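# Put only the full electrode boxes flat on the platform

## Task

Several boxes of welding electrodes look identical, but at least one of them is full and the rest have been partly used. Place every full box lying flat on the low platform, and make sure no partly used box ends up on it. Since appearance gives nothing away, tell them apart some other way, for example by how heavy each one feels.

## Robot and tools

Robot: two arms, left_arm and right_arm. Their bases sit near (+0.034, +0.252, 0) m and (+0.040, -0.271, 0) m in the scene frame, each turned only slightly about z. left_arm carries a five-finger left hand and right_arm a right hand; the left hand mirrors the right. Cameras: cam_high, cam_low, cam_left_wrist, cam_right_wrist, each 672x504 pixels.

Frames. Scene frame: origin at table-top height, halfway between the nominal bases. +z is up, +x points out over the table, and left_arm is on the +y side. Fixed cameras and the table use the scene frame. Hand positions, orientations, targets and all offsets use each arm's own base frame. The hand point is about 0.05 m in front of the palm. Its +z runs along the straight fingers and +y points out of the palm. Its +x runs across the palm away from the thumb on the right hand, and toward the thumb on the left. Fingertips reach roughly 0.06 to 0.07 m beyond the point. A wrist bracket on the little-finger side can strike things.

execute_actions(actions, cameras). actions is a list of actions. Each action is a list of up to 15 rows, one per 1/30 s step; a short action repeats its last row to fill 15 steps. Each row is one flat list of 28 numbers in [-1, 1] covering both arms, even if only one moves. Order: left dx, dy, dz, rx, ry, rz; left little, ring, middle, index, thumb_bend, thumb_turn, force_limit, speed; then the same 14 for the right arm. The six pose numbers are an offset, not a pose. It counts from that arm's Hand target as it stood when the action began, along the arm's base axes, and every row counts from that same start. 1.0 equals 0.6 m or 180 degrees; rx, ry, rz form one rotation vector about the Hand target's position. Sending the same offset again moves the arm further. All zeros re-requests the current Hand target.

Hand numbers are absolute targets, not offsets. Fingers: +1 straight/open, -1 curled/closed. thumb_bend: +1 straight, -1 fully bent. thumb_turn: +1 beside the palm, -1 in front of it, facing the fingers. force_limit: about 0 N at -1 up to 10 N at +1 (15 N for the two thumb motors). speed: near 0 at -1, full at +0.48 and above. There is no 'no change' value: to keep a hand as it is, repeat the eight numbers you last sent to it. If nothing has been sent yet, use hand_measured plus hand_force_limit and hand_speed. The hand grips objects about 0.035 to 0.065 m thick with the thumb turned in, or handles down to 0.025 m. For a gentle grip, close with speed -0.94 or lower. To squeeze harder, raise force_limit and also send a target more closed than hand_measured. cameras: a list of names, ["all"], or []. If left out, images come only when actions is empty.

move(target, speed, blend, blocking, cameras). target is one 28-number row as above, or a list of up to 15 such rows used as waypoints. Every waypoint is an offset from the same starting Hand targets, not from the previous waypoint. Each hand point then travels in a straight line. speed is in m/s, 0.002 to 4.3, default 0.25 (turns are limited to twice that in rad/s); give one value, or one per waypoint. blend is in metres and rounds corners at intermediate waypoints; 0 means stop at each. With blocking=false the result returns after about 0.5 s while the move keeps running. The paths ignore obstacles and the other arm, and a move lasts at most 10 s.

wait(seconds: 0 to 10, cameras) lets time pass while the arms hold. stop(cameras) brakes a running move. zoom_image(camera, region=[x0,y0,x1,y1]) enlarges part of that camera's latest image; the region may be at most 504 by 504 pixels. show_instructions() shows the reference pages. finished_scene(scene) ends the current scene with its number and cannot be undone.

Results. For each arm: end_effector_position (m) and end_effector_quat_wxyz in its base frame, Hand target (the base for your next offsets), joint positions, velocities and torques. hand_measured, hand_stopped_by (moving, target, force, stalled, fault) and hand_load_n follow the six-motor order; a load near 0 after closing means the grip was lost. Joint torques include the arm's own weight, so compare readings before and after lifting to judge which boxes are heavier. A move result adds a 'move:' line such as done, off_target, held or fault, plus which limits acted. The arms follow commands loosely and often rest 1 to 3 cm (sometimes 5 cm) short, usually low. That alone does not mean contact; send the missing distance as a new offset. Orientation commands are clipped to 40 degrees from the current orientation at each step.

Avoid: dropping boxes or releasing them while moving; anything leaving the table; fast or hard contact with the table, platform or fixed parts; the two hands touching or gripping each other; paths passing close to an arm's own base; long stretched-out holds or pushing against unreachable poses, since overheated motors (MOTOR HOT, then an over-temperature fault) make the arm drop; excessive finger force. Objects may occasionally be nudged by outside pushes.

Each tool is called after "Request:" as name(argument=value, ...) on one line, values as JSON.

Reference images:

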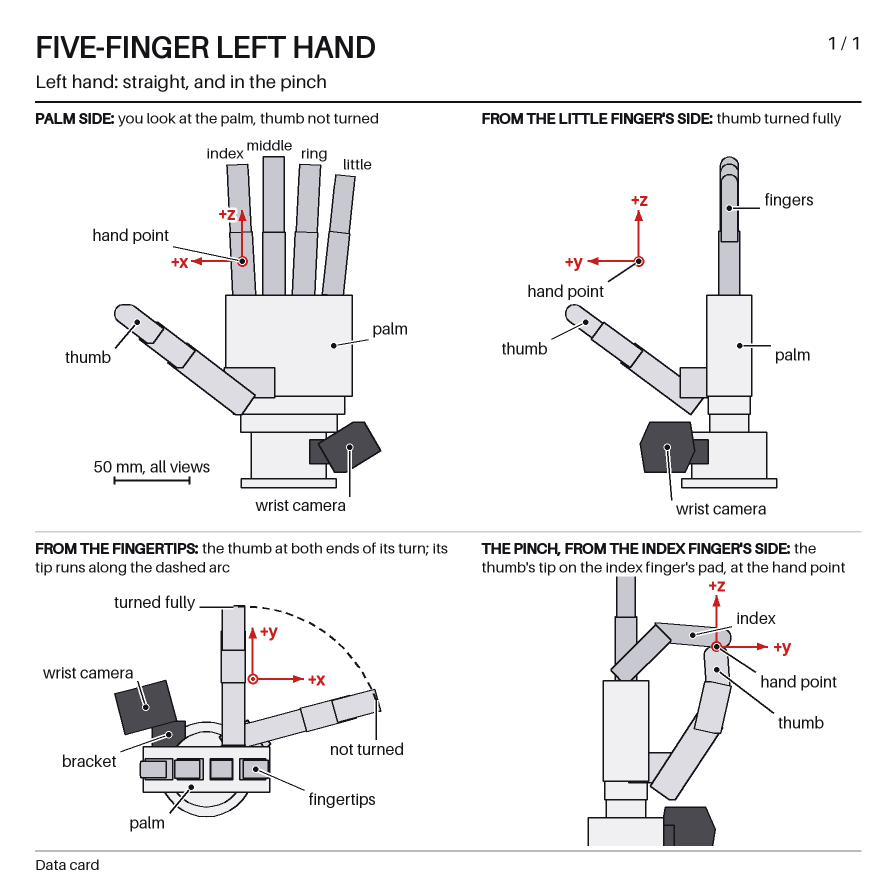

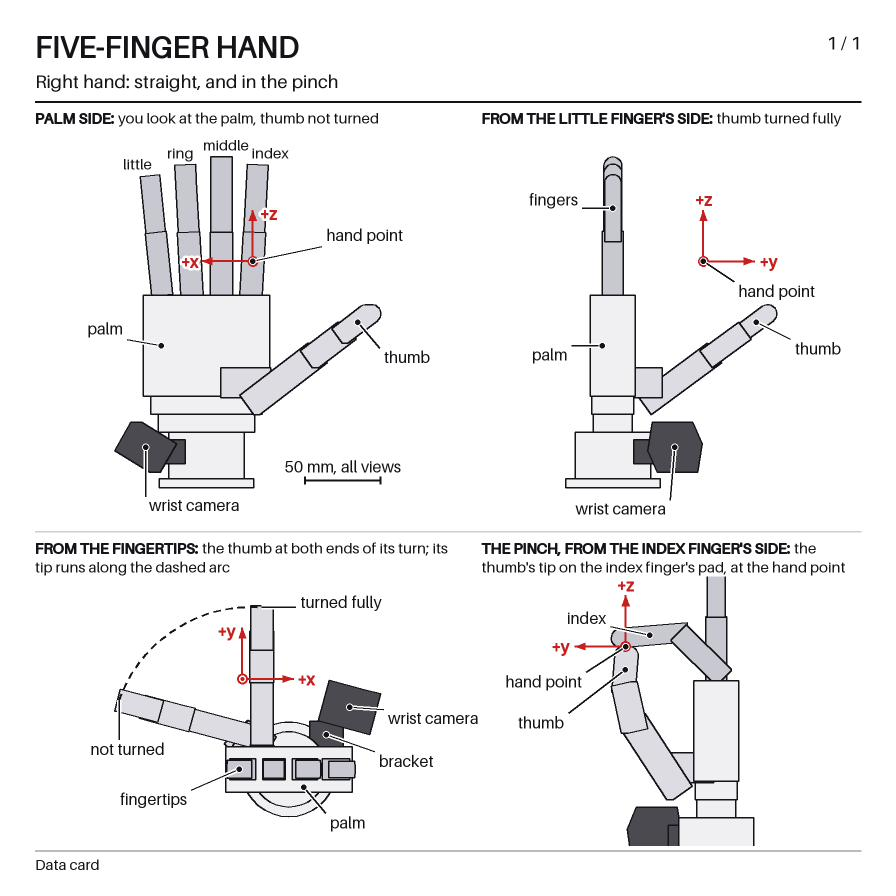

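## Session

Request:
execute_actions(actions=[])

Scene clock: 0.00 s.
left_arm: end_effector_position=(+0.3765, -0.4392, +0.1441) hand_measured=(+1.000, +1.000, +1.000, +1.000, +1.000, +1.000) hand_load_n=(+0.0, +0.0, +0.0, +0.0, +0.0, +0.0) hand_stopped_by=(target, target, target, target, target, target) hand_force_limit=0.00 hand_speed=-0.80 end_effector_quat_wxyz=(+0.630, -0.118, +0.760, +0.103) | right_arm: end_effector_position=(+0.3763, -0.1007, +0.3345) hand_measured=(+1.000, +1.000, +1.000, +1.000, +1.000, +1.000) hand_load_n=(+0.0, +0.0, +0.0, +0.0, +0.0, +0.0) hand_stopped_by=(target, target, target, target, target, target) hand_force_limit=0.00 hand_speed=-0.80 end_effector_quat_wxyz=(-0.154, +0.835, -0.455, +0.268)
Joint positions: left_arm=[-1.194 1.972 1.503 -0.787 -1.376 0.329] | right_arm=[-0.296 1.12 1.361 -1.207 -0.186 -0.81]
Joint velocities: within noise
Joint torques (N m): no reading
Motor temperatures (°C): left_arm=[32 32 32 31 26 27] | right_arm=[30 33 32 28 25 30]
Heat: left arm: hottest waist 32 °C; right arm: hottest shoulder 33 °C.
Hand target: left_arm +0.3787, -0.4449, +0.1477; +0.632, -0.123, +0.759, +0.097 | right_arm +0.3811, -0.1021, +0.3475; -0.157, +0.831, -0.452, +0.282
camera_calibration:
cam_left_wrist: T_world_to_cam=[[0.201706, -0.940468, -0.273561, -0.455773], [-0.716351, 0.0488201, -0.69603, 0.387744], [0.667949, 0.336359, -0.663858, 0.107242], [0, 0, 0, 1]] pos_world=[0.298061, -0.483642, 0.216393]
cam_right_wrist: T_world_to_cam=[[-0.520578, -0.735099, -0.434314, 0.27224], [-0.812014, 0.583464, -0.014247, 0.375268], [0.26388, 0.345252, -0.900649, 0.349013], [0, 0, 0, 1]] pos_world=[0.354347, -0.13933, 0.437922]

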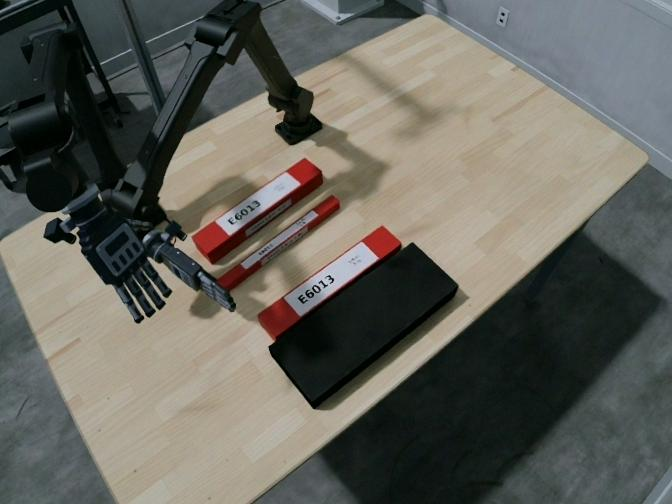

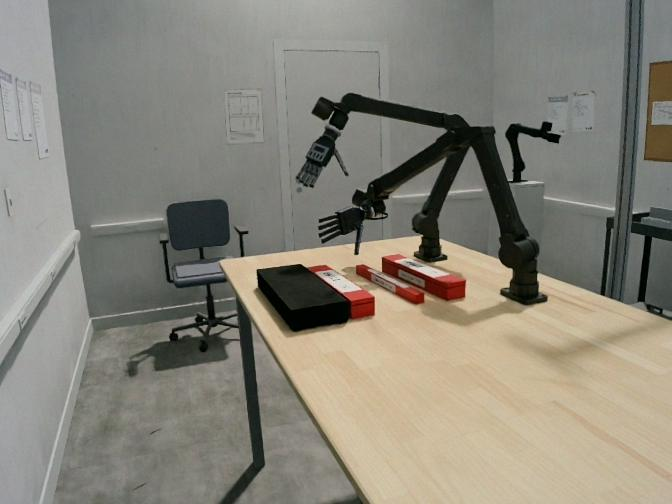

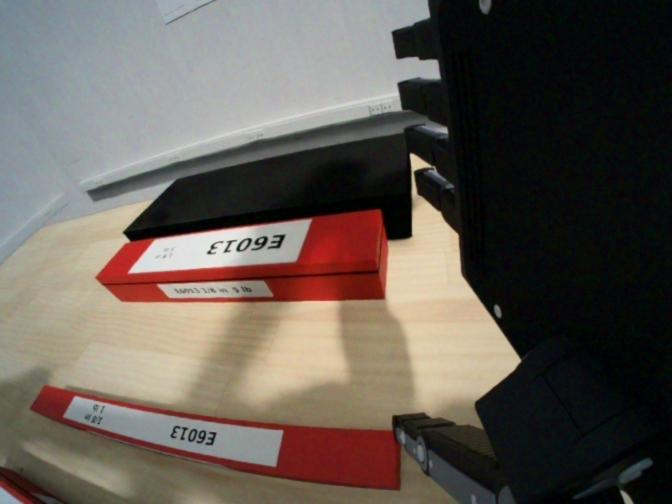

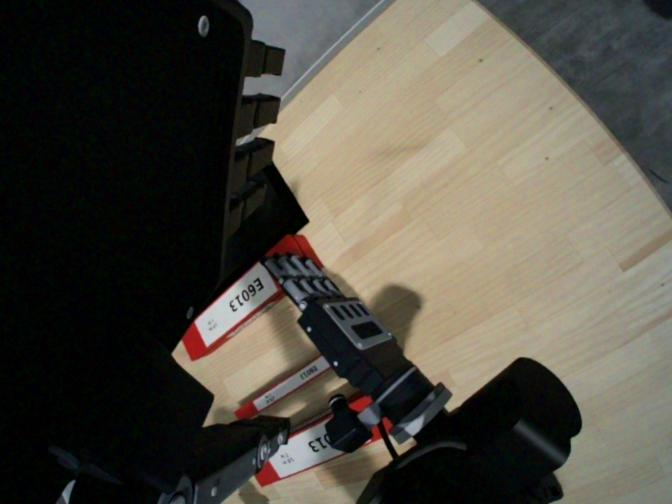

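Request:
zoom_image(camera="cam_high", region=[180, 140, 420, 350])

Request:
zoom_image(camera="cam_left_wrist", region=[20, 200, 400, 500])

Request:
zoom_image(camera="cam_right_wrist", region=[160, 150, 460, 500])

Request:
zoom_image(camera="cam_low", region=[240, 230, 560, 350])

Scaled by 2.100 from the camera's 672x504 image, which has a finer 960x720 frame.

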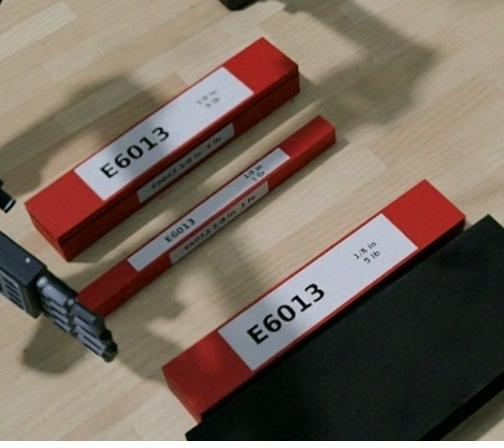

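Scaled by 1.326 from the camera's 672x504 image, which has a finer 960x720 frame.

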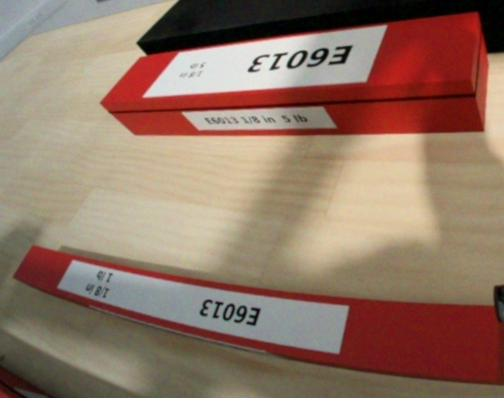

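Scaled by 1.440 from the camera's 672x504 image, which has a finer 960x720 frame.

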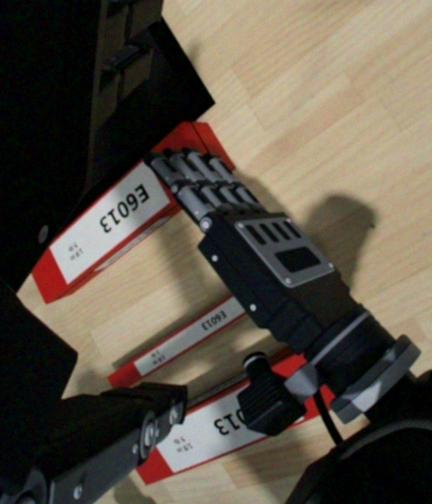

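Scaled by 1.575 from the camera's 672x504 image, which has a finer 960x720 frame.

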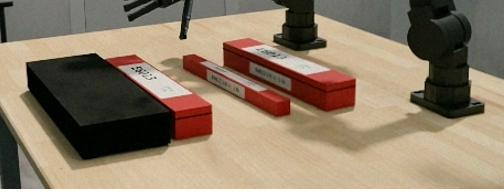

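Request:
move(target=[[0.0,0.08,0.12,0,0,0,1,1,1,1,1,1,0,-0.8, 0,0,0,0,0,0,1,1,1,1,1,1,0,-0.8],[-0.182,0.5417,0.17,-0.471,0.0107,0.092,1,1,1,1,1,1,0,-0.8, 0,0,0,0,0,0,1,1,1,1,1,1,0,-0.8]], speed=[0.15,0.25], blend=[0.03,0], cameras=["all"])

Scene clock: 52.27 s.
left_arm: end_effector_position=(+0.2688, -0.1184, +0.2522) hand_measured=(+1.000, +1.000, +1.000, +1.000, +1.000, +1.000) hand_load_n=(+0.0, +0.0, +0.0, +0.0, +0.0, +0.0) hand_stopped_by=(target, target, target, target, target, target) hand_force_limit=0.00 hand_speed=-0.80 end_effector_quat_wxyz=(-0.357, +0.609, -0.614, +0.354) | right_arm: end_effector_position=(+0.3763, -0.1007, +0.3345) hand_measured=(+1.000, +1.000, +1.000, +1.000, +1.000, +1.000) hand_load_n=(+0.0, +0.0, +0.0, +0.0, +0.0, +0.0) hand_stopped_by=(target, target, target, target, target, target) hand_force_limit=0.00 hand_speed=-0.80 end_effector_quat_wxyz=(-0.154, +0.835, -0.455, +0.268)
Joint positions: left_arm=[-0.593 0.496 0.687 -0.793 -0.507 -0.314] | right_arm=[-0.296 1.12 1.361 -1.207 -0.186 -0.81]
Joint torques (N m): left_arm=[-1.96 1.2 9.8 2.63 -0.06 -0.19] | right_arm=[0.03 -8.88 12.66 1.01 -0.13 -0.07]
Motor temperatures (°C): left_arm=[32 35 36 31 27 27] | right_arm=[30 33 42 28 25 30]
Heat: left arm: hottest elbow 36 °C; right arm: hottest elbow 42 °C.
Hand target: left_arm +0.2695, -0.1199, +0.2497; -0.353, +0.612, -0.612, +0.355 | right_arm +0.3811, -0.1021, +0.3475; -0.157, +0.831, -0.452, +0.282
Off the commanded pose: left_arm 0.003 m, 1 deg | right_arm 0.014 m, 2 deg.
move: off_target (right_arm)
camera_calibration:
cam_left_wrist: T_world_to_cam=[[0.431626, -0.287659, 0.854957, -0.371903], [-0.590559, -0.80655, 0.0267727, 0.0527731], [0.681864, -0.516458, -0.518008, 0.00154377], [0, 0, 0, 1]] pos_world=[0.190636, -0.0636199, 0.317348]
cam_right_wrist: T_world_to_cam=[[-0.520578, -0.735099, -0.434314, 0.27224], [-0.812014, 0.583464, -0.014247, 0.375268], [0.26388, 0.345252, -0.900649, 0.349013], [0, 0, 0, 1]] pos_world=[0.354347, -0.13933, 0.437922]

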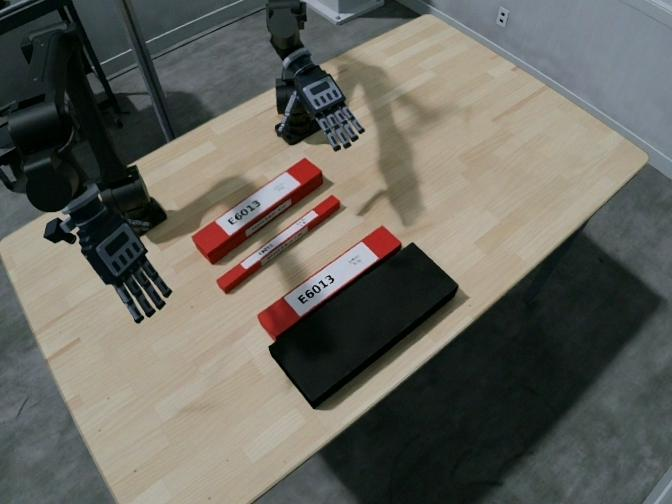

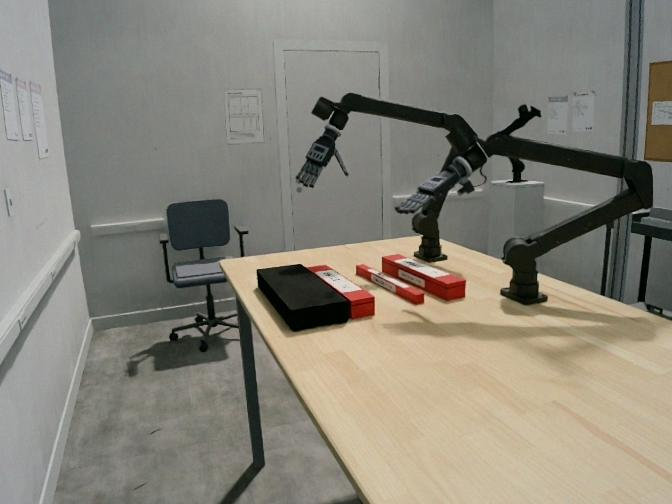

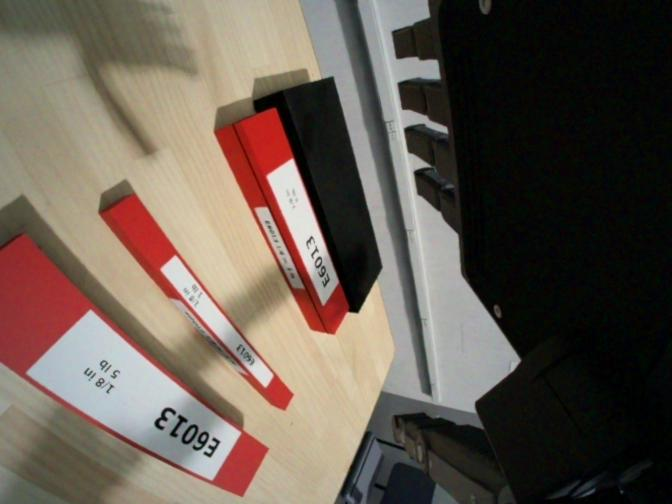

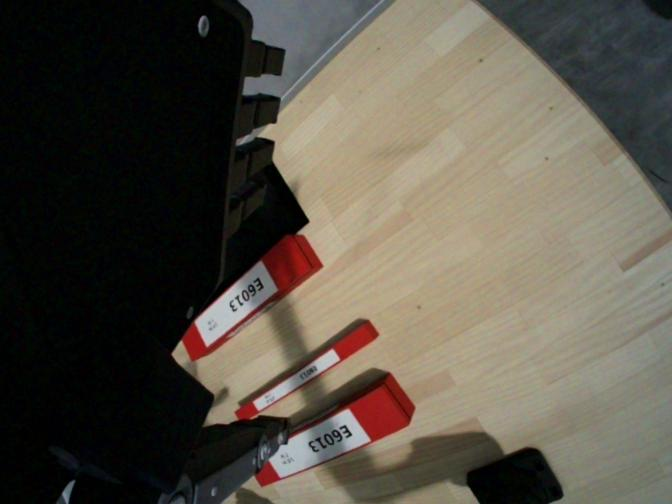

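Request:
move(target=[[0,0,0,0.137,-0.1207,-0.1222,0.4,0.4,0.4,0.4,0.8,-1,-0.4,-0.3,0,0,0,0,0,0,1,1,1,1,1,1,0,-0.8],[0,0,0,0.137,-0.1207,-0.1222,0.4,0.4,0.4,0.4,0.8,-1,-0.4,-0.3,0,0,0,0,0,0,1,1,1,1,1,1,0,-0.8]], speed=0.01, blocking=false)

Request:
stop()

Scene clock: 75.53 s.
left_arm: end_effector_position=(+0.2688, -0.1185, +0.2522) hand_measured=(+0.400, +0.400, +0.400, +0.400, +0.800, +0.466) hand_load_n=(+0.5, +0.0, +0.0, +0.0, +0.0, -0.5) hand_stopped_by=(moving, moving, moving, moving, target, moving) hand_force_limit=-0.40 hand_speed=-0.30 end_effector_quat_wxyz=(-0.357, +0.609, -0.614, +0.354) | right_arm: end_effector_position=(+0.3763, -0.1007, +0.3345) hand_measured=(+1.000, +1.000, +1.000, +1.000, +1.000, +1.000) hand_load_n=(+0.0, +0.0, +0.0, +0.0, +0.0, +0.0) hand_stopped_by=(target, target, target, target, target, target) hand_force_limit=0.00 hand_speed=-0.80 end_effector_quat_wxyz=(-0.154, +0.835, -0.455, +0.268)
Joint positions: left_arm=[-0.593 0.496 0.687 -0.793 -0.507 -0.314] | right_arm=[-0.296 1.12 1.361 -1.207 -0.186 -0.81]
Joint torques (N m): left_arm=[-2.26 1.03 9.59 2.85 -0.16 -0.12] | right_arm=[0.03 -8.94 12.63 1.02 -0.13 -0.06]
Heat: left arm: hottest elbow 36 °C; right arm: hottest elbow 43 °C.
Hand target: left_arm +0.2695, -0.1199, +0.2497; -0.356, +0.608, -0.614, +0.355 | right_arm +0.3811, -0.1021, +0.3475; -0.157, +0.831, -0.452, +0.282
Off the commanded pose: left_arm 0.003 m, 39 deg | right_arm 0.014 m, 2 deg.
move: running; path passed 0 of 2 targets

Scene clock: 76.80 s.
left_arm: end_effector_position=(+0.2688, -0.1185, +0.2522) hand_measured=(+0.400, +0.400, +0.400, +0.400, +0.800, -1.000) hand_load_n=(+0.0, +0.0, +0.0, +0.0, +0.0, +0.0) hand_stopped_by=(target, target, target, target, target, target) hand_force_limit=-0.40 hand_speed=-0.30 end_effector_quat_wxyz=(-0.357, +0.609, -0.614, +0.354) | right_arm: end_effector_position=(+0.3763, -0.1007, +0.3345) hand_measured=(+1.000, +1.000, +1.000, +1.000, +1.000, +1.000) hand_load_n=(+0.0, +0.0, +0.0, +0.0, +0.0, +0.0) hand_stopped_by=(target, target, target, target, target, target) hand_force_limit=0.00 hand_speed=-0.80 end_effector_quat_wxyz=(-0.154, +0.835, -0.455, +0.268)
Joint positions: left_arm=[-0.593 0.496 0.687 -0.793 -0.507 -0.314] | right_arm=[-0.296 1.12 1.361 -1.207 -0.186 -0.81]
Joint velocities: within noise
Joint torques (N m): left_arm=[-2.2 1.03 9.58 2.85 -0.16 -0.1] | right_arm=[-0.03 -9 12.64 1.01 -0.12 -0.07]
Motor temperatures (°C): left_arm=[32 34 36 31 26 27] | right_arm=[30 33 43 28 25 30]
Heat: left arm: hottest elbow 36 °C; right arm: hottest elbow 43 °C.
Hand target: left_arm +0.2695, -0.1199, +0.2497; -0.356, +0.608, -0.614, +0.355 (not the last commanded pose) | right_arm +0.3811, -0.1021, +0.3475; -0.157, +0.831, -0.452, +0.282
Off the commanded pose: left_arm 0.003 m, 39 deg | right_arm 0.014 m, 2 deg.
earlier move: stopped; path passed 0 of 2 targets

Request:
move(target=[[0,0.45,0.05,0,0,0,0.4,0.4,0.4,0.4,0.8,-1,-0.4,-0.3,0,0,-0.10,0.137,-0.1207,-0.1222,0.4,0.4,0.4,0.4,0.8,-1,-0.4,-0.3],[0,0.45,0.05,0,0,0,0.4,0.4,0.4,0.4,0.8,-1,-0.4,-0.3,-0.092,0.62,-0.23,0.137,-0.1207,-0.1222,0.4,0.4,0.4,0.4,0.8,-1,-0.4,-0.3]], speed=0.35, cameras=["cam_high","cam_right_wrist"])

Scene clock: 84.20 s.
left_arm: end_effector_position=(+0.2662, +0.1460, +0.2547) hand_measured=(+0.400, +0.400, +0.400, +0.400, +0.800, -1.000) hand_load_n=(+0.0, +0.0, +0.0, +0.0, +0.0, +0.0) hand_stopped_by=(target, target, target, target, target, target) hand_force_limit=-0.40 hand_speed=-0.30 end_effector_quat_wxyz=(-0.337, +0.623, -0.609, +0.358) | right_arm: end_effector_position=(+0.3132, +0.2580, +0.1789) hand_measured=(+0.400, +0.400, +0.400, +0.400, +0.800, -1.000) hand_load_n=(+0.0, +0.0, -0.5, +0.0, +0.0, +0.0) hand_stopped_by=(target, target, target, target, target, target) hand_force_limit=-0.40 hand_speed=-0.30 end_effector_quat_wxyz=(-0.326, +0.632, -0.605, +0.357)
Joint positions: left_arm=[0.949 0.753 0.806 -0.869 0.783 0.602] | right_arm=[0.915 1.005 0.746 -0.555 0.752 0.559]
Joint torques (N m): left_arm=[-2.2 -2.14 14.8 1.31 0.57 -0.01] | right_arm=[-0.32 -7.47 14.86 1.17 0.56 0.02]
Heat: left arm: hottest elbow 36 °C; right arm: hottest elbow 43 °C.
Hand target: left_arm +0.2694, +0.1502, +0.2797; -0.356, +0.608, -0.614, +0.355 | right_arm +0.3258, +0.2699, +0.2096; -0.354, +0.612, -0.612, +0.355
Off the commanded pose: left_arm 0.026 m, 3 deg | right_arm 0.035 m, 4 deg.
move: off_target (left_arm, right_arm)
camera_calibration:
cam_right_wrist: T_world_to_cam=[[-0.480761, -0.310282, -0.820118, 0.382379], [-0.528927, 0.848596, -0.0109952, -0.0451711], [0.699361, 0.428496, -0.572089, -0.115051], [0, 0, 0, 1]] pos_world=[0.240403, 0.206276, 0.24728]
Images, in order (width x height): cam_high 672x504, cam_right_wrist 672x504.

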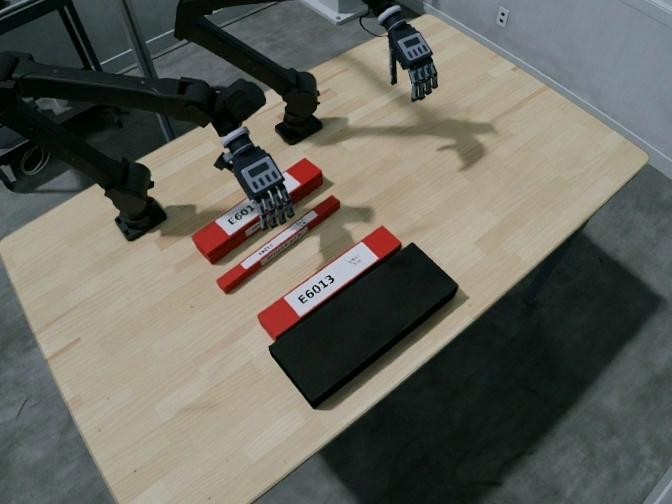

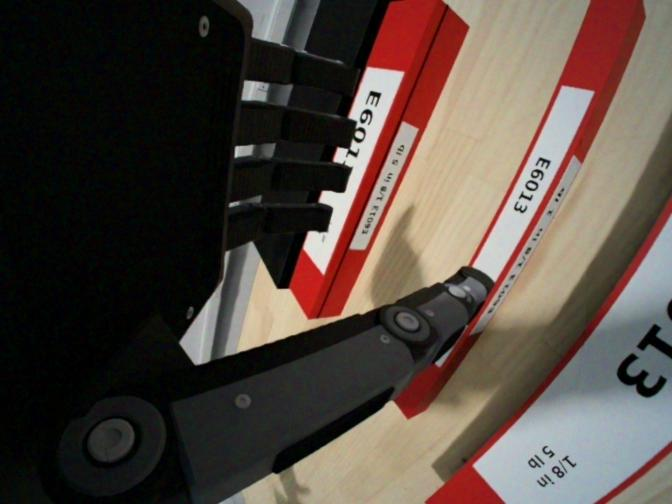

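Request:
zoom_image(camera="cam_right_wrist", region=[370, 0, 672, 504])

Scaled by 1.000.

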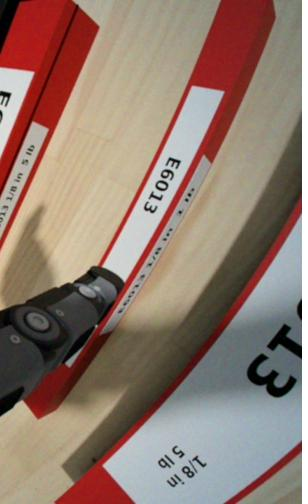

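Request:
move(target=[[0,0,0,0,0,0,0.4,0.4,0.4,0.4,0.8,-1,-0.4,-0.3,0.012,0.033,-0.16,0,0,0.013,0.4,0.4,0.4,0.4,0.8,-1,-0.4,-0.3],[0,0,0,0,0,0,0.4,0.4,0.4,0.4,0.8,-1,-0.4,-0.3,0.012,0.033,-0.241,0,0,0.013,0.4,0.4,0.4,0.4,0.8,-1,-0.4,-0.3]], speed=0.15, cameras=["cam_right_wrist"])

Scene clock: 103.40 s.
left_arm: end_effector_position=(+0.2662, +0.1460, +0.2547) hand_measured=(+0.400, +0.400, +0.400, +0.400, +0.800, -1.000) hand_load_n=(+0.0, +0.0, +0.0, +0.0, +0.0, +0.0) hand_stopped_by=(target, target, target, target, target, target) hand_force_limit=-0.40 hand_speed=-0.30 end_effector_quat_wxyz=(-0.337, +0.623, -0.609, +0.358) | right_arm: end_effector_position=(+0.3294, +0.2854, +0.0591) hand_measured=(+0.400, +0.400, +0.400, +0.400, +0.800, -1.000) hand_load_n=(+0.0, +0.0, +0.0, +0.0, +0.0, +0.0) hand_stopped_by=(target, target, target, target, target, target) hand_force_limit=-0.40 hand_speed=-0.30 end_effector_quat_wxyz=(-0.352, +0.628, -0.602, +0.347)
Joint positions: left_arm=[0.949 0.753 0.806 -0.869 0.783 0.602] | right_arm=[0.915 1.275 0.557 -0.037 0.729 0.545]
Joint torques (N m): left_arm=[-2.2 -2.14 14.8 1.28 0.57 -0.01] | right_arm=[-0.03 -9.29 8.65 1.7 0.39 -0.15]
Heat: left arm: hottest elbow 37 °C; right arm: hottest elbow 42 °C.
Hand target: left_arm +0.2694, +0.1502, +0.2797; -0.356, +0.608, -0.614, +0.355 | right_arm +0.3329, +0.2897, +0.0650; -0.362, +0.624, -0.599, +0.347
Off the commanded pose: left_arm 0.026 m, 3 deg | right_arm 0.008 m, 1 deg.
move: off_target (left_arm)
camera_calibration:
cam_right_wrist: T_world_to_cam=[[-0.454352, -0.28312, -0.844634, 0.285395], [-0.548482, 0.836031, 0.0148071, -0.0526519], [0.701948, 0.469995, -0.535139, -0.221479], [0, 0, 0, 1]] pos_world=[0.256258, 0.228914, 0.123311]
Images, in order (width x height): cam_right_wrist 672x504.

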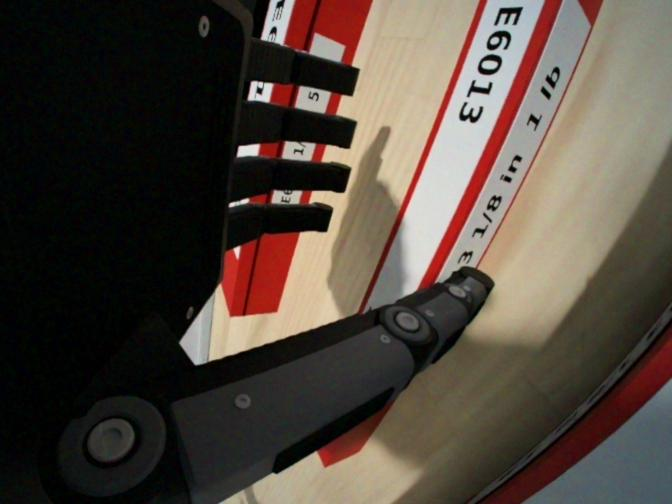

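Request:
move(target=[0,0,0,0,0,0,0.4,0.4,0.4,0.4,0.8,-1,-0.4,-0.3,0.003,0.002,-0.039,0,0,0,0.4,0.4,0.4,0.4,0.8,-1,-0.4,-0.3], speed=0.1, cameras=["cam_right_wrist"])

Scene clock: 108.10 s.
left_arm: end_effector_position=(+0.2662, +0.1460, +0.2547) hand_measured=(+0.400, +0.400, +0.400, +0.400, +0.800, -1.000) hand_load_n=(+0.0, +0.0, +0.0, +0.0, +0.0, +0.0) hand_stopped_by=(target, target, target, target, target, target) hand_force_limit=-0.40 hand_speed=-0.30 end_effector_quat_wxyz=(-0.337, +0.623, -0.609, +0.358) | right_arm: end_effector_position=(+0.3324, +0.2895, +0.0410) hand_measured=(+0.400, +0.400, +0.400, +0.400, +0.800, -1.000) hand_load_n=(+0.0, +0.0, +0.0, +0.0, +0.0, +0.0) hand_stopped_by=(target, target, target, target, target, target) hand_force_limit=-0.40 hand_speed=-0.30 end_effector_quat_wxyz=(-0.358, +0.625, -0.601, +0.346)
Joint positions: left_arm=[0.949 0.753 0.806 -0.869 0.783 0.602] | right_arm=[0.915 1.336 0.537 0.058 0.728 0.544]
Joint torques (N m): left_arm=[-2.08 -2.14 14.82 1.32 0.57 -0.01] | right_arm=[-0.15 -9.05 7.71 1.69 0.36 -0.15]
Heat: left arm: hottest elbow 37 °C; right arm: hottest elbow 42 °C.
Hand target: left_arm +0.2694, +0.1502, +0.2797; -0.356, +0.608, -0.614, +0.355 | right_arm +0.3348, +0.2910, +0.0417; -0.362, +0.624, -0.599, +0.347
Off the commanded pose: left_arm 0.026 m, 3 deg | right_arm 0.003 m, 0 deg.
move: off_target (left_arm)
camera_calibration:
cam_right_wrist: T_world_to_cam=[[-0.44696, -0.275481, -0.85108, 0.268249], [-0.550115, 0.83488, 0.0186655, -0.0534295], [0.705408, 0.476535, -0.524705, -0.238693], [0, 0, 0, 1]] pos_world=[0.25888, 0.23225, 0.104055]
Images, in order (width x height): cam_right_wrist 672x504.

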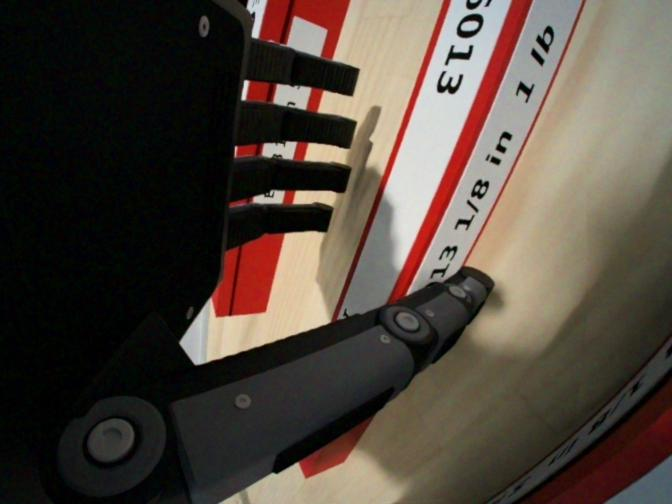

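Request:
execute_actions(actions=[[[0,0,0,0,0,0,0.4,0.4,0.4,0.4,0.8,-1,-0.4,-0.3,0,0,-0.007,0,0,0,0.4,0.4,0.4,0.4,0.8,-1,-0.4,-0.3]],[[0,0,0,0,0,0,0.4,0.4,0.4,0.4,0.8,-1,-0.4,-0.3,0,0,0,0,0,0,-0.5,-0.5,-0.5,-0.5,0.8,-1,-0.4,-0.85]],[[0,0,0,0,0,0,0.4,0.4,0.4,0.4,0.8,-1,-0.4,-0.3,0,0,0,0,0,0,-0.5,-0.5,-0.5,-0.5,0.8,-1,-0.4,-0.85]],[[0,0,0,0,0,0,0.4,0.4,0.4,0.4,0.8,-1,-0.4,-0.3,0,0,0,0,0,0,-0.5,-0.5,-0.5,-0.5,0.8,-1,-0.4,-0.85]],[[0,0,0,0,0,0,0.4,0.4,0.4,0.4,0.8,-1,-0.4,-0.3,0,0,0,0,0,0,-0.5,-0.5,-0.5,-0.5,0.8,-1,-0.4,-0.85]],[[0,0,0,0,0,0,0.4,0.4,0.4,0.4,0.8,-1,-0.4,-0.3,0,0,0,0,0,0,-0.5,-0.5,-0.5,-0.5,0.8,-1,-0.4,-0.85]]], cameras=["cam_right_wrist"])

Scene clock: 115.33 s.
left_arm: end_effector_position=(+0.2662, +0.1460, +0.2547) hand_measured=(+0.400, +0.400, +0.400, +0.400, +0.800, -1.000) hand_load_n=(+0.0, +0.0, +0.0, +0.0, +0.0, +0.0) hand_stopped_by=(target, target, target, target, target, target) hand_force_limit=-0.40 hand_speed=-0.30 end_effector_quat_wxyz=(-0.337, +0.623, -0.609, +0.358) | right_arm: end_effector_position=(+0.3336, +0.2911, +0.0402) hand_measured=(-0.500, -0.292, -0.238, -0.308, +0.802, -1.000) hand_load_n=(+0.0, +2.0, +0.5, +3.5, +6.0, +1.0) hand_stopped_by=(target, force, force, force, target, target) hand_force_limit=-0.40 hand_speed=-0.85 end_effector_quat_wxyz=(-0.362, +0.623, -0.600, +0.346)
Joint positions: left_arm=[0.949 0.753 0.806 -0.869 0.783 0.602] | right_arm=[0.915 1.343 0.535 0.077 0.727 0.54]
Joint torques (N m): left_arm=[-2.26 -2.2 14.8 1.28 0.57 -0.01] | right_arm=[-0.09 -8.64 7.39 1.55 0.35 -0.11]
Heat: left arm: hottest elbow 38 °C; right arm: hottest elbow 41 °C.
Hand target: left_arm +0.2694, +0.1502, +0.2797; -0.356, +0.608, -0.614, +0.355 | right_arm +0.3347, +0.2909, +0.0373; -0.361, +0.624, -0.599, +0.347
Off the commanded pose: left_arm 0.026 m, 3 deg | right_arm 0.003 m, 0 deg.
Step readings (end_effector_position of left_arm | right_arm):
0: (+0.2662, +0.1460, +0.2547) | (+0.3324, +0.2894, +0.0410)
1: (+0.2662, +0.1460, +0.2547) | (+0.3325, +0.2896, +0.0410)
2: (+0.2662, +0.1460, +0.2547) | (+0.3329, +0.2901, +0.0411)
4: (+0.2662, +0.1460, +0.2547) | (+0.3334, +0.2907, +0.0411)
8: (+0.2662, +0.1460, +0.2547) | (+0.3335, +0.2909, +0.0404)
15: (+0.2662, +0.1460, +0.2547) | (+0.3334, +0.2908, +0.0403)
16: (+0.2662, +0.1460, +0.2547) | (+0.3334, +0.2908, +0.0403)
17: (+0.2662, +0.1460, +0.2547) | (+0.3334, +0.2908, +0.0403)
19: (+0.2662, +0.1460, +0.2547) | (+0.3334, +0.2908, +0.0403)
23: (+0.2662, +0.1460, +0.2547) | (+0.3334, +0.2908, +0.0403)
30: (+0.2662, +0.1460, +0.2547) | (+0.3334, +0.2908, +0.0403)
31: (+0.2662, +0.1460, +0.2547) | (+0.3334, +0.2908, +0.0403)
32: (+0.2662, +0.1460, +0.2547) | (+0.3334, +0.2908, +0.0403)
34: (+0.2662, +0.1460, +0.2547) | (+0.3334, +0.2908, +0.0403)
38: (+0.2662, +0.1460, +0.2547) | (+0.3334, +0.2908, +0.0403)
45: (+0.2662, +0.1460, +0.2547) | (+0.3334, +0.2908, +0.0403)
46: (+0.2662, +0.1460, +0.2547) | (+0.3334, +0.2908, +0.0403)
47: (+0.2662, +0.1460, +0.2547) | (+0.3334, +0.2908, +0.0403)
49: (+0.2662, +0.1460, +0.2547) | (+0.3334, +0.2908, +0.0403)
53: (+0.2662, +0.1460, +0.2547) | (+0.3334, +0.2908, +0.0403)
60: (+0.2662, +0.1460, +0.2547) | (+0.3336, +0.2910, +0.0403)
61: (+0.2662, +0.1460, +0.2547) | (+0.3336, +0.2911, +0.0403)
62: (+0.2662, +0.1460, +0.2547) | (+0.3336, +0.2910, +0.0402)
64: (+0.2662, +0.1460, +0.2547) | (+0.3336, +0.2910, +0.0402)
68: (+0.2662, +0.1460, +0.2547) | (+0.3336, +0.2911, +0.0402)
75: (+0.2662, +0.1460, +0.2547) | (+0.3336, +0.2911, +0.0402)
76: (+0.2662, +0.1460, +0.2547) | (+0.3336, +0.2911, +0.0402)
77: (+0.2662, +0.1460, +0.2547) | (+0.3336, +0.2911, +0.0402)
79: (+0.2662, +0.1460, +0.2547) | (+0.3336, +0.2911, +0.0402)
83: (+0.2662, +0.1460, +0.2547) | (+0.3336, +0.2911, +0.0402)
90: (+0.2662, +0.1460, +0.2547) | (+0.3336, +0.2911, +0.0402)
camera_calibration:
cam_right_wrist: T_world_to_cam=[[-0.441149, -0.271734, -0.855306, 0.265682], [-0.551898, 0.833677, 0.0197954, -0.0532069], [0.707669, 0.480774, -0.517745, -0.242988], [0, 0, 0, 1]] pos_world=[0.259796, 0.233375, 0.102487]
Images, in order (width x height): cam_right_wrist 672x504.

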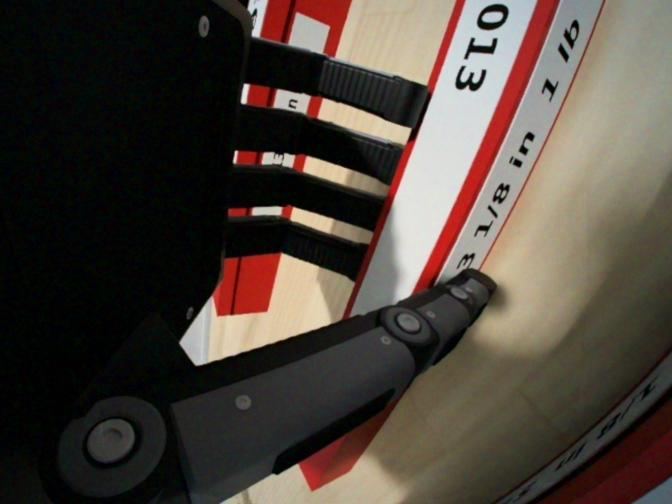

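Request:
execute_actions(actions=[[[0,0,0,0,0,0,0.4,0.4,0.4,0.4,0.8,-1,-0.4,-0.3,0,0,0,0,0,0,-0.65,-0.65,-0.65,-0.65,0.8,-1,-0.2,-0.85]],[[0,0,0,0,0,0,0.4,0.4,0.4,0.4,0.8,-1,-0.4,-0.3,0,0,0,0,0,0,-0.65,-0.65,-0.65,-0.65,0.8,-1,-0.2,-0.85]],[[0,0,0,0,0,0,0.4,0.4,0.4,0.4,0.8,-1,-0.4,-0.3,0,0,0,0,0,0,-0.65,-0.7,-0.7,-0.7,0.8,-1,-0.1,-0.85]],[[0,0,0,0,0,0,0.4,0.4,0.4,0.4,0.8,-1,-0.4,-0.3,0,0,0,0,0,0,-0.65,-0.7,-0.7,-0.7,0.8,-1,-0.1,-0.85]]])

Scene clock: 128.13 s.
left_arm: end_effector_position=(+0.2662, +0.1460, +0.2547) hand_measured=(+0.400, +0.400, +0.400, +0.400, +0.800, -1.000) hand_load_n=(+0.0, +0.0, +0.0, +0.0, +0.0, +0.0) hand_stopped_by=(target, target, target, target, target, target) hand_force_limit=-0.40 hand_speed=-0.30 end_effector_quat_wxyz=(-0.337, +0.623, -0.609, +0.358) | right_arm: end_effector_position=(+0.3338, +0.2910, +0.0404) hand_measured=(-0.650, -0.344, -0.276, -0.356, +0.804, -1.000) hand_load_n=(+0.0, +3.5, +2.0, +6.0, +15.5, +2.5) hand_stopped_by=(target, force, force, force, target, target) hand_force_limit=-0.10 hand_speed=-0.85 end_effector_quat_wxyz=(-0.362, +0.624, -0.599, +0.347)
Joint positions: left_arm=[0.949 0.753 0.806 -0.869 0.783 0.602] | right_arm=[0.915 1.343 0.535 0.079 0.728 0.537]
Joint torques (N m): left_arm=[-2.2 -2.2 14.82 1.29 0.58 -0.01] | right_arm=[-0.09 -8.59 7.41 1.51 0.33 -0.09]
Heat: left arm: hottest elbow 39 °C; right arm: hottest elbow 40 °C.
Hand target: left_arm +0.2694, +0.1502, +0.2797; -0.356, +0.608, -0.614, +0.355 | right_arm +0.3347, +0.2909, +0.0373; -0.361, +0.624, -0.599, +0.347
Off the commanded pose: left_arm 0.026 m, 3 deg | right_arm 0.003 m, 0 deg.
Step readings (end_effector_position of left_arm | right_arm):
0: (+0.2662, +0.1460, +0.2547) | (+0.3336, +0.2911, +0.0402)
1: (+0.2662, +0.1460, +0.2547) | (+0.3336, +0.2911, +0.0402)
2: (+0.2662, +0.1460, +0.2547) | (+0.3336, +0.2911, +0.0402)
4: (+0.2662, +0.1460, +0.2547) | (+0.3337, +0.2911, +0.0404)
8: (+0.2662, +0.1460, +0.2547) | (+0.3338, +0.2911, +0.0404)
15: (+0.2662, +0.1460, +0.2547) | (+0.3338, +0.2911, +0.0404)
16: (+0.2662, +0.1460, +0.2547) | (+0.3338, +0.2911, +0.0404)
17: (+0.2662, +0.1460, +0.2547) | (+0.3338, +0.2911, +0.0404)
19: (+0.2662, +0.1460, +0.2547) | (+0.3338, +0.2911, +0.0404)
23: (+0.2662, +0.1460, +0.2547) | (+0.3338, +0.2911, +0.0404)
30: (+0.2662, +0.1460, +0.2547) | (+0.3338, +0.2911, +0.0404)
31: (+0.2662, +0.1460, +0.2547) | (+0.3338, +0.2911, +0.0404)
32: (+0.2662, +0.1460, +0.2547) | (+0.3338, +0.2911, +0.0404)
34: (+0.2662, +0.1460, +0.2547) | (+0.3338, +0.2910, +0.0404)
38: (+0.2662, +0.1460, +0.2547) | (+0.3338, +0.2910, +0.0404)
45: (+0.2662, +0.1460, +0.2547) | (+0.3338, +0.2910, +0.0404)
46: (+0.2662, +0.1460, +0.2547) | (+0.3338, +0.2910, +0.0404)
47: (+0.2662, +0.1460, +0.2547) | (+0.3338, +0.2910, +0.0404)
49: (+0.2662, +0.1460, +0.2547) | (+0.3338, +0.2910, +0.0404)
53: (+0.2662, +0.1460, +0.2547) | (+0.3338, +0.2910, +0.0404)
60: (+0.2662, +0.1460, +0.2547) | (+0.3338, +0.2910, +0.0404)

Request:
move(target=[[0,0,0,0,0,0,0.4,0.4,0.4,0.4,0.8,-1,-0.4,-0.3,0,0,0.188,0,0,0,-0.65,-0.7,-0.7,-0.7,0.8,-1,-0.1,-0.85],[0,0,0,0,0,0,0.4,0.4,0.4,0.4,0.8,-1,-0.4,-0.3,0.192,0.015,0.188,0,0,-0.033,-0.65,-0.7,-0.7,-0.7,0.8,-1,-0.1,-0.85],[0,0,0,0,0,0,0.4,0.4,0.4,0.4,0.8,-1,-0.4,-0.3,0.192,0.015,0.2715,0,0,-0.033,-0.65,-0.7,-0.7,-0.7,0.8,-1,-0.1,-0.85]], speed=0.1, cameras=["cam_high","cam_right_wrist"])

Scene clock: 139.07 s.
left_arm: end_effector_position=(+0.2662, +0.1460, +0.2547) hand_measured=(+0.400, +0.400, +0.400, +0.400, +0.800, -1.000) hand_load_n=(+0.0, +0.0, -0.5, +0.0, +0.0, +0.0) hand_stopped_by=(target, target, target, target, target, target) hand_force_limit=-0.40 hand_speed=-0.30 end_effector_quat_wxyz=(-0.337, +0.623, -0.609, +0.358) | right_arm: end_effector_position=(+0.4271, +0.2857, +0.1462) hand_measured=(-0.650, -0.344, -0.276, -0.356, +0.804, -1.000) hand_load_n=(+0.0, +0.0, +7.5, +3.5, +13.5, +2.0) hand_stopped_by=(target, force, force, force, target, target) hand_force_limit=-0.10 hand_speed=-0.85 end_effector_quat_wxyz=(-0.300, +0.618, -0.631, +0.360)
Joint positions: left_arm=[0.949 0.753 0.806 -0.869 0.783 0.602] | right_arm=[0.739 1.346 0.928 -0.374 0.664 0.48]
Joint torques (N m): left_arm=[-2.2 -2.14 14.8 1.33 0.57 0] | right_arm=[-0.38 -14.68 16.47 0.99 0.64 -0.16]
Heat: left arm: hottest elbow 39 °C; right arm: hottest elbow 41 °C.
Hand target: left_arm +0.2694, +0.1502, +0.2797; -0.356, +0.608, -0.614, +0.355 | right_arm +0.4498, +0.2999, +0.2003; -0.343, +0.592, -0.631, +0.365
Off the commanded pose: left_arm 0.026 m, 3 deg | right_arm 0.060 m, 6 deg.
move: off_target (left_arm, right_arm)
camera_calibration:
cam_right_wrist: T_world_to_cam=[[-0.530569, -0.280056, -0.800041, 0.428599], [-0.467571, 0.883955, 0.000652401, -0.0467775], [0.707018, 0.374422, -0.599945, -0.209026], [0, 0, 0, 1]] pos_world=[0.353314, 0.239645, 0.217523]
Images, in order (width x height): cam_high 672x504, cam_right_wrist 672x504.

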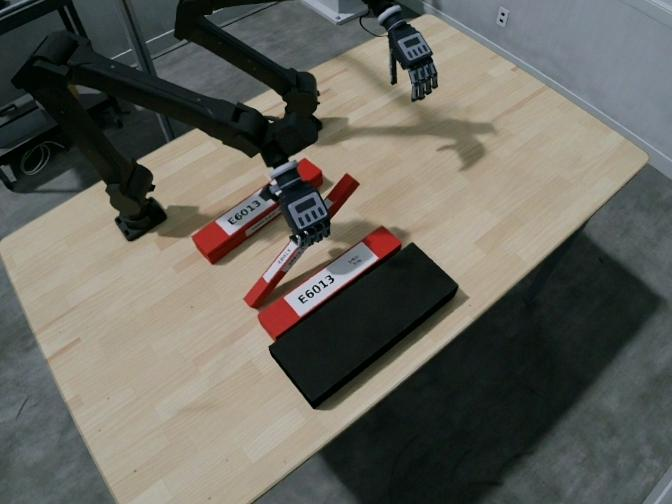

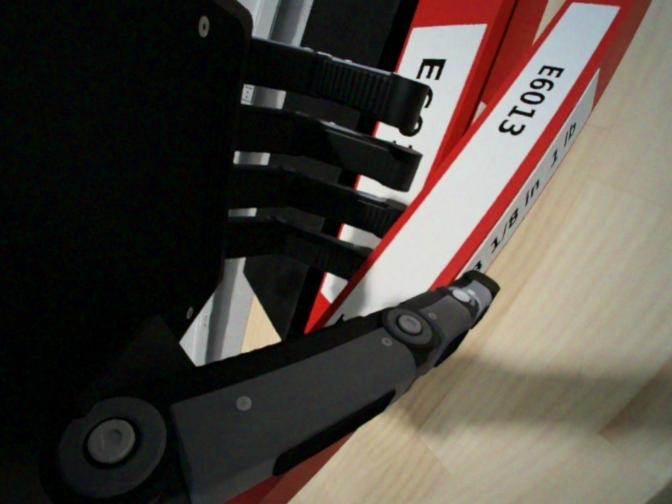

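Request:
move(target=[0,0,0,0,0,0,0.4,0.4,0.4,0.4,0.8,-1,-0.4,-0.3,0,0,0.08,0,0,0,-0.65,-0.7,-0.7,-0.7,0.8,-1,-0.1,-0.85], speed=0.1)

Request:
move(target=[0,0,0,0,0,0,0.4,0.4,0.4,0.4,0.8,-1,-0.4,-0.3,0.28,0,-0.03,0,0,0,-0.65,-0.7,-0.7,-0.7,0.8,-1,-0.1,-0.85], speed=0.15, cameras=["cam_high","cam_low","cam_right_wrist"])

Scene clock: 145.63 s.
left_arm: end_effector_position=(+0.2662, +0.1460, +0.2547) hand_measured=(+0.400, +0.400, +0.400, +0.400, +0.800, -1.000) hand_load_n=(+0.0, +0.0, +0.0, +0.0, +0.0, +0.0) hand_stopped_by=(target, target, target, target, target, target) hand_force_limit=-0.40 hand_speed=-0.30 end_effector_quat_wxyz=(-0.337, +0.623, -0.609, +0.358) | right_arm: end_effector_position=(+0.4300, +0.2882, +0.1912) hand_measured=(-0.650, -0.344, -0.276, -0.356, +0.804, -1.000) hand_load_n=(+0.0, +0.0, +6.5, +3.5, +13.0, +1.5) hand_stopped_by=(target, force, force, force, target, target) hand_force_limit=-0.10 hand_speed=-0.85 end_effector_quat_wxyz=(-0.299, +0.619, -0.631, +0.360)
Joint positions: left_arm=[0.949 0.753 0.806 -0.869 0.783 0.602] | right_arm=[0.739 1.313 1.024 -0.506 0.664 0.478]
Joint torques (N m): left_arm=[-2.2 -2.14 14.8 1.31 0.57 -0.01] | right_arm=[-0.44 -14.68 17.16 1.01 0.66 -0.14]
Heat: left arm: hottest elbow 40 °C; right arm: hottest elbow 44 °C.
Hand target: left_arm +0.2694, +0.1502, +0.2797; -0.356, +0.608, -0.614, +0.355 | right_arm +0.4498, +0.2999, +0.2483; -0.343, +0.592, -0.631, +0.365
Off the commanded pose: left_arm 0.026 m, 3 deg | right_arm 0.062 m, 6 deg.
move: off_target (left_arm, right_arm)

Scene clock: 147.53 s.
left_arm: end_effector_position=(+0.2662, +0.1460, +0.2547) hand_measured=(+0.400, +0.400, +0.400, +0.400, +0.800, -1.000) hand_load_n=(+0.0, -0.5, -0.5, +0.0, +0.0, +0.0) hand_stopped_by=(target, target, target, target, target, target) hand_force_limit=-0.40 hand_speed=-0.30 end_effector_quat_wxyz=(-0.337, +0.623, -0.609, +0.358) | right_arm: end_effector_position=(+0.6020, +0.2938, +0.2072) hand_measured=(-0.650, -0.344, -0.276, -0.228, +0.800, -1.000) hand_load_n=(+0.5, +0.0, +0.0, +0.0, +0.0, +0.0) hand_stopped_by=(target, force, force, force, target, target) hand_force_limit=-0.10 hand_speed=-0.85 end_effector_quat_wxyz=(-0.323, +0.603, -0.635, +0.359)
Joint positions: left_arm=[0.949 0.753 0.806 -0.869 0.783 0.602] | right_arm=[0.532 1.638 1.383 -0.402 0.506 0.331]
Joint torques (N m): left_arm=[-2.14 -2.14 14.8 1.32 0.57 -0.01] | right_arm=[-0.26 -17.55 14.53 1.69 0.22 -0.15]
Heat: left arm: hottest elbow 40 °C; right arm: hottest elbow 44 °C.
Hand target: left_arm +0.2694, +0.1502, +0.2797; -0.356, +0.608, -0.614, +0.355 | right_arm +0.6179, +0.2998, +0.2303; -0.343, +0.592, -0.631, +0.365
Off the commanded pose: left_arm 0.026 m, 3 deg | right_arm 0.029 m, 3 deg.
move: off_target (left_arm, right_arm)
camera_calibration:
cam_right_wrist: T_world_to_cam=[[-0.503225, -0.243167, -0.829237, 0.551316], [-0.461292, 0.887027, 0.0198232, 0.0191454], [0.730736, 0.392496, -0.558545, -0.327286], [0, 0, 0, 1]] pos_world=[0.525427, 0.245537, 0.273988]
Images, in order (width x height): cam_high 672x504, cam_low 672x504, cam_right_wrist 672x504.

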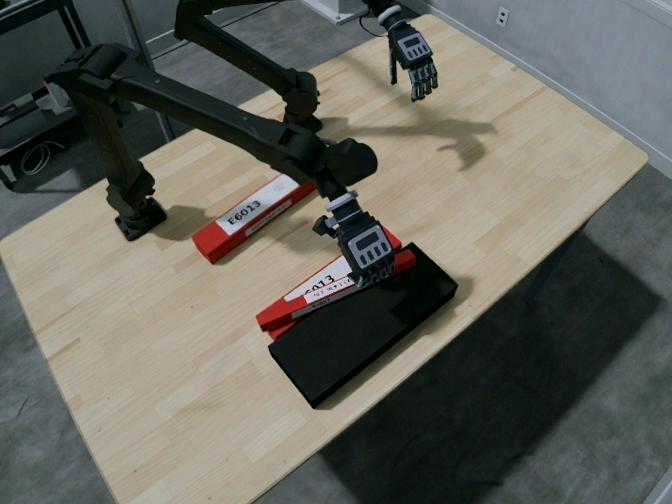

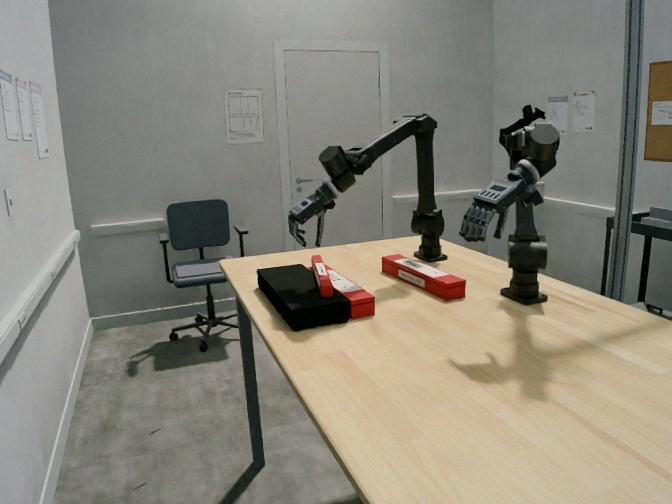

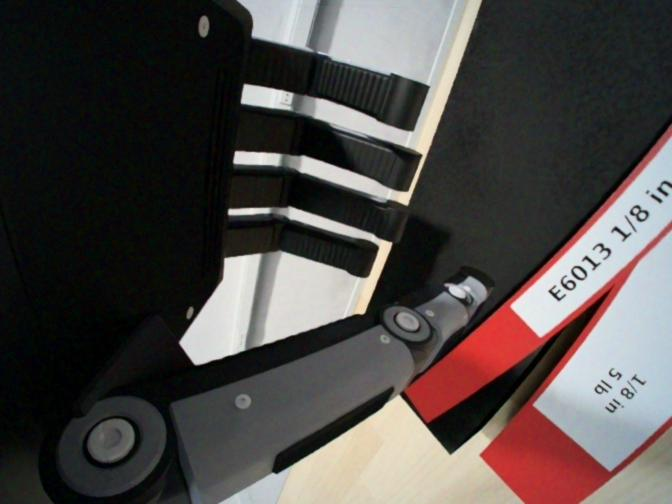

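Request:
zoom_image(camera="cam_high", region=[230, 200, 480, 420])

Request:
zoom_image(camera="cam_low", region=[240, 220, 480, 350])

Scaled by 2.016 from the camera's 672x504 image, which has a finer 960x720 frame.

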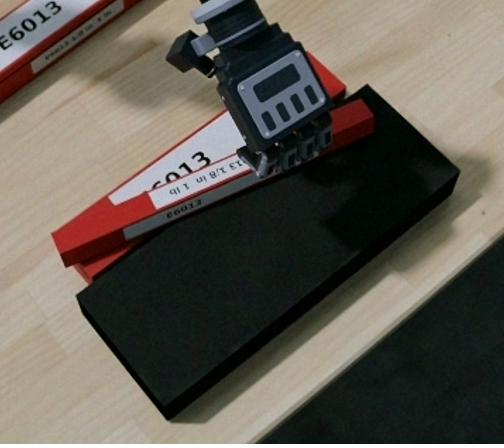

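Scaled by 2.100 from the camera's 672x504 image, which has a finer 960x720 frame.

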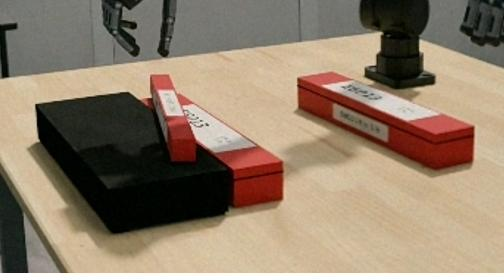

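Request:
zoom_image(camera="cam_right_wrist", region=[372, 104, 672, 504])

Scaled by 1.260 from the camera's 672x504 image, which has a finer 960x720 frame.

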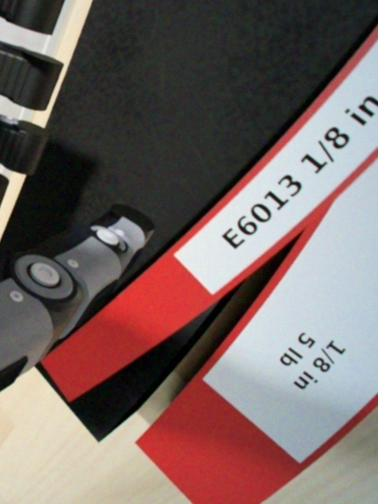

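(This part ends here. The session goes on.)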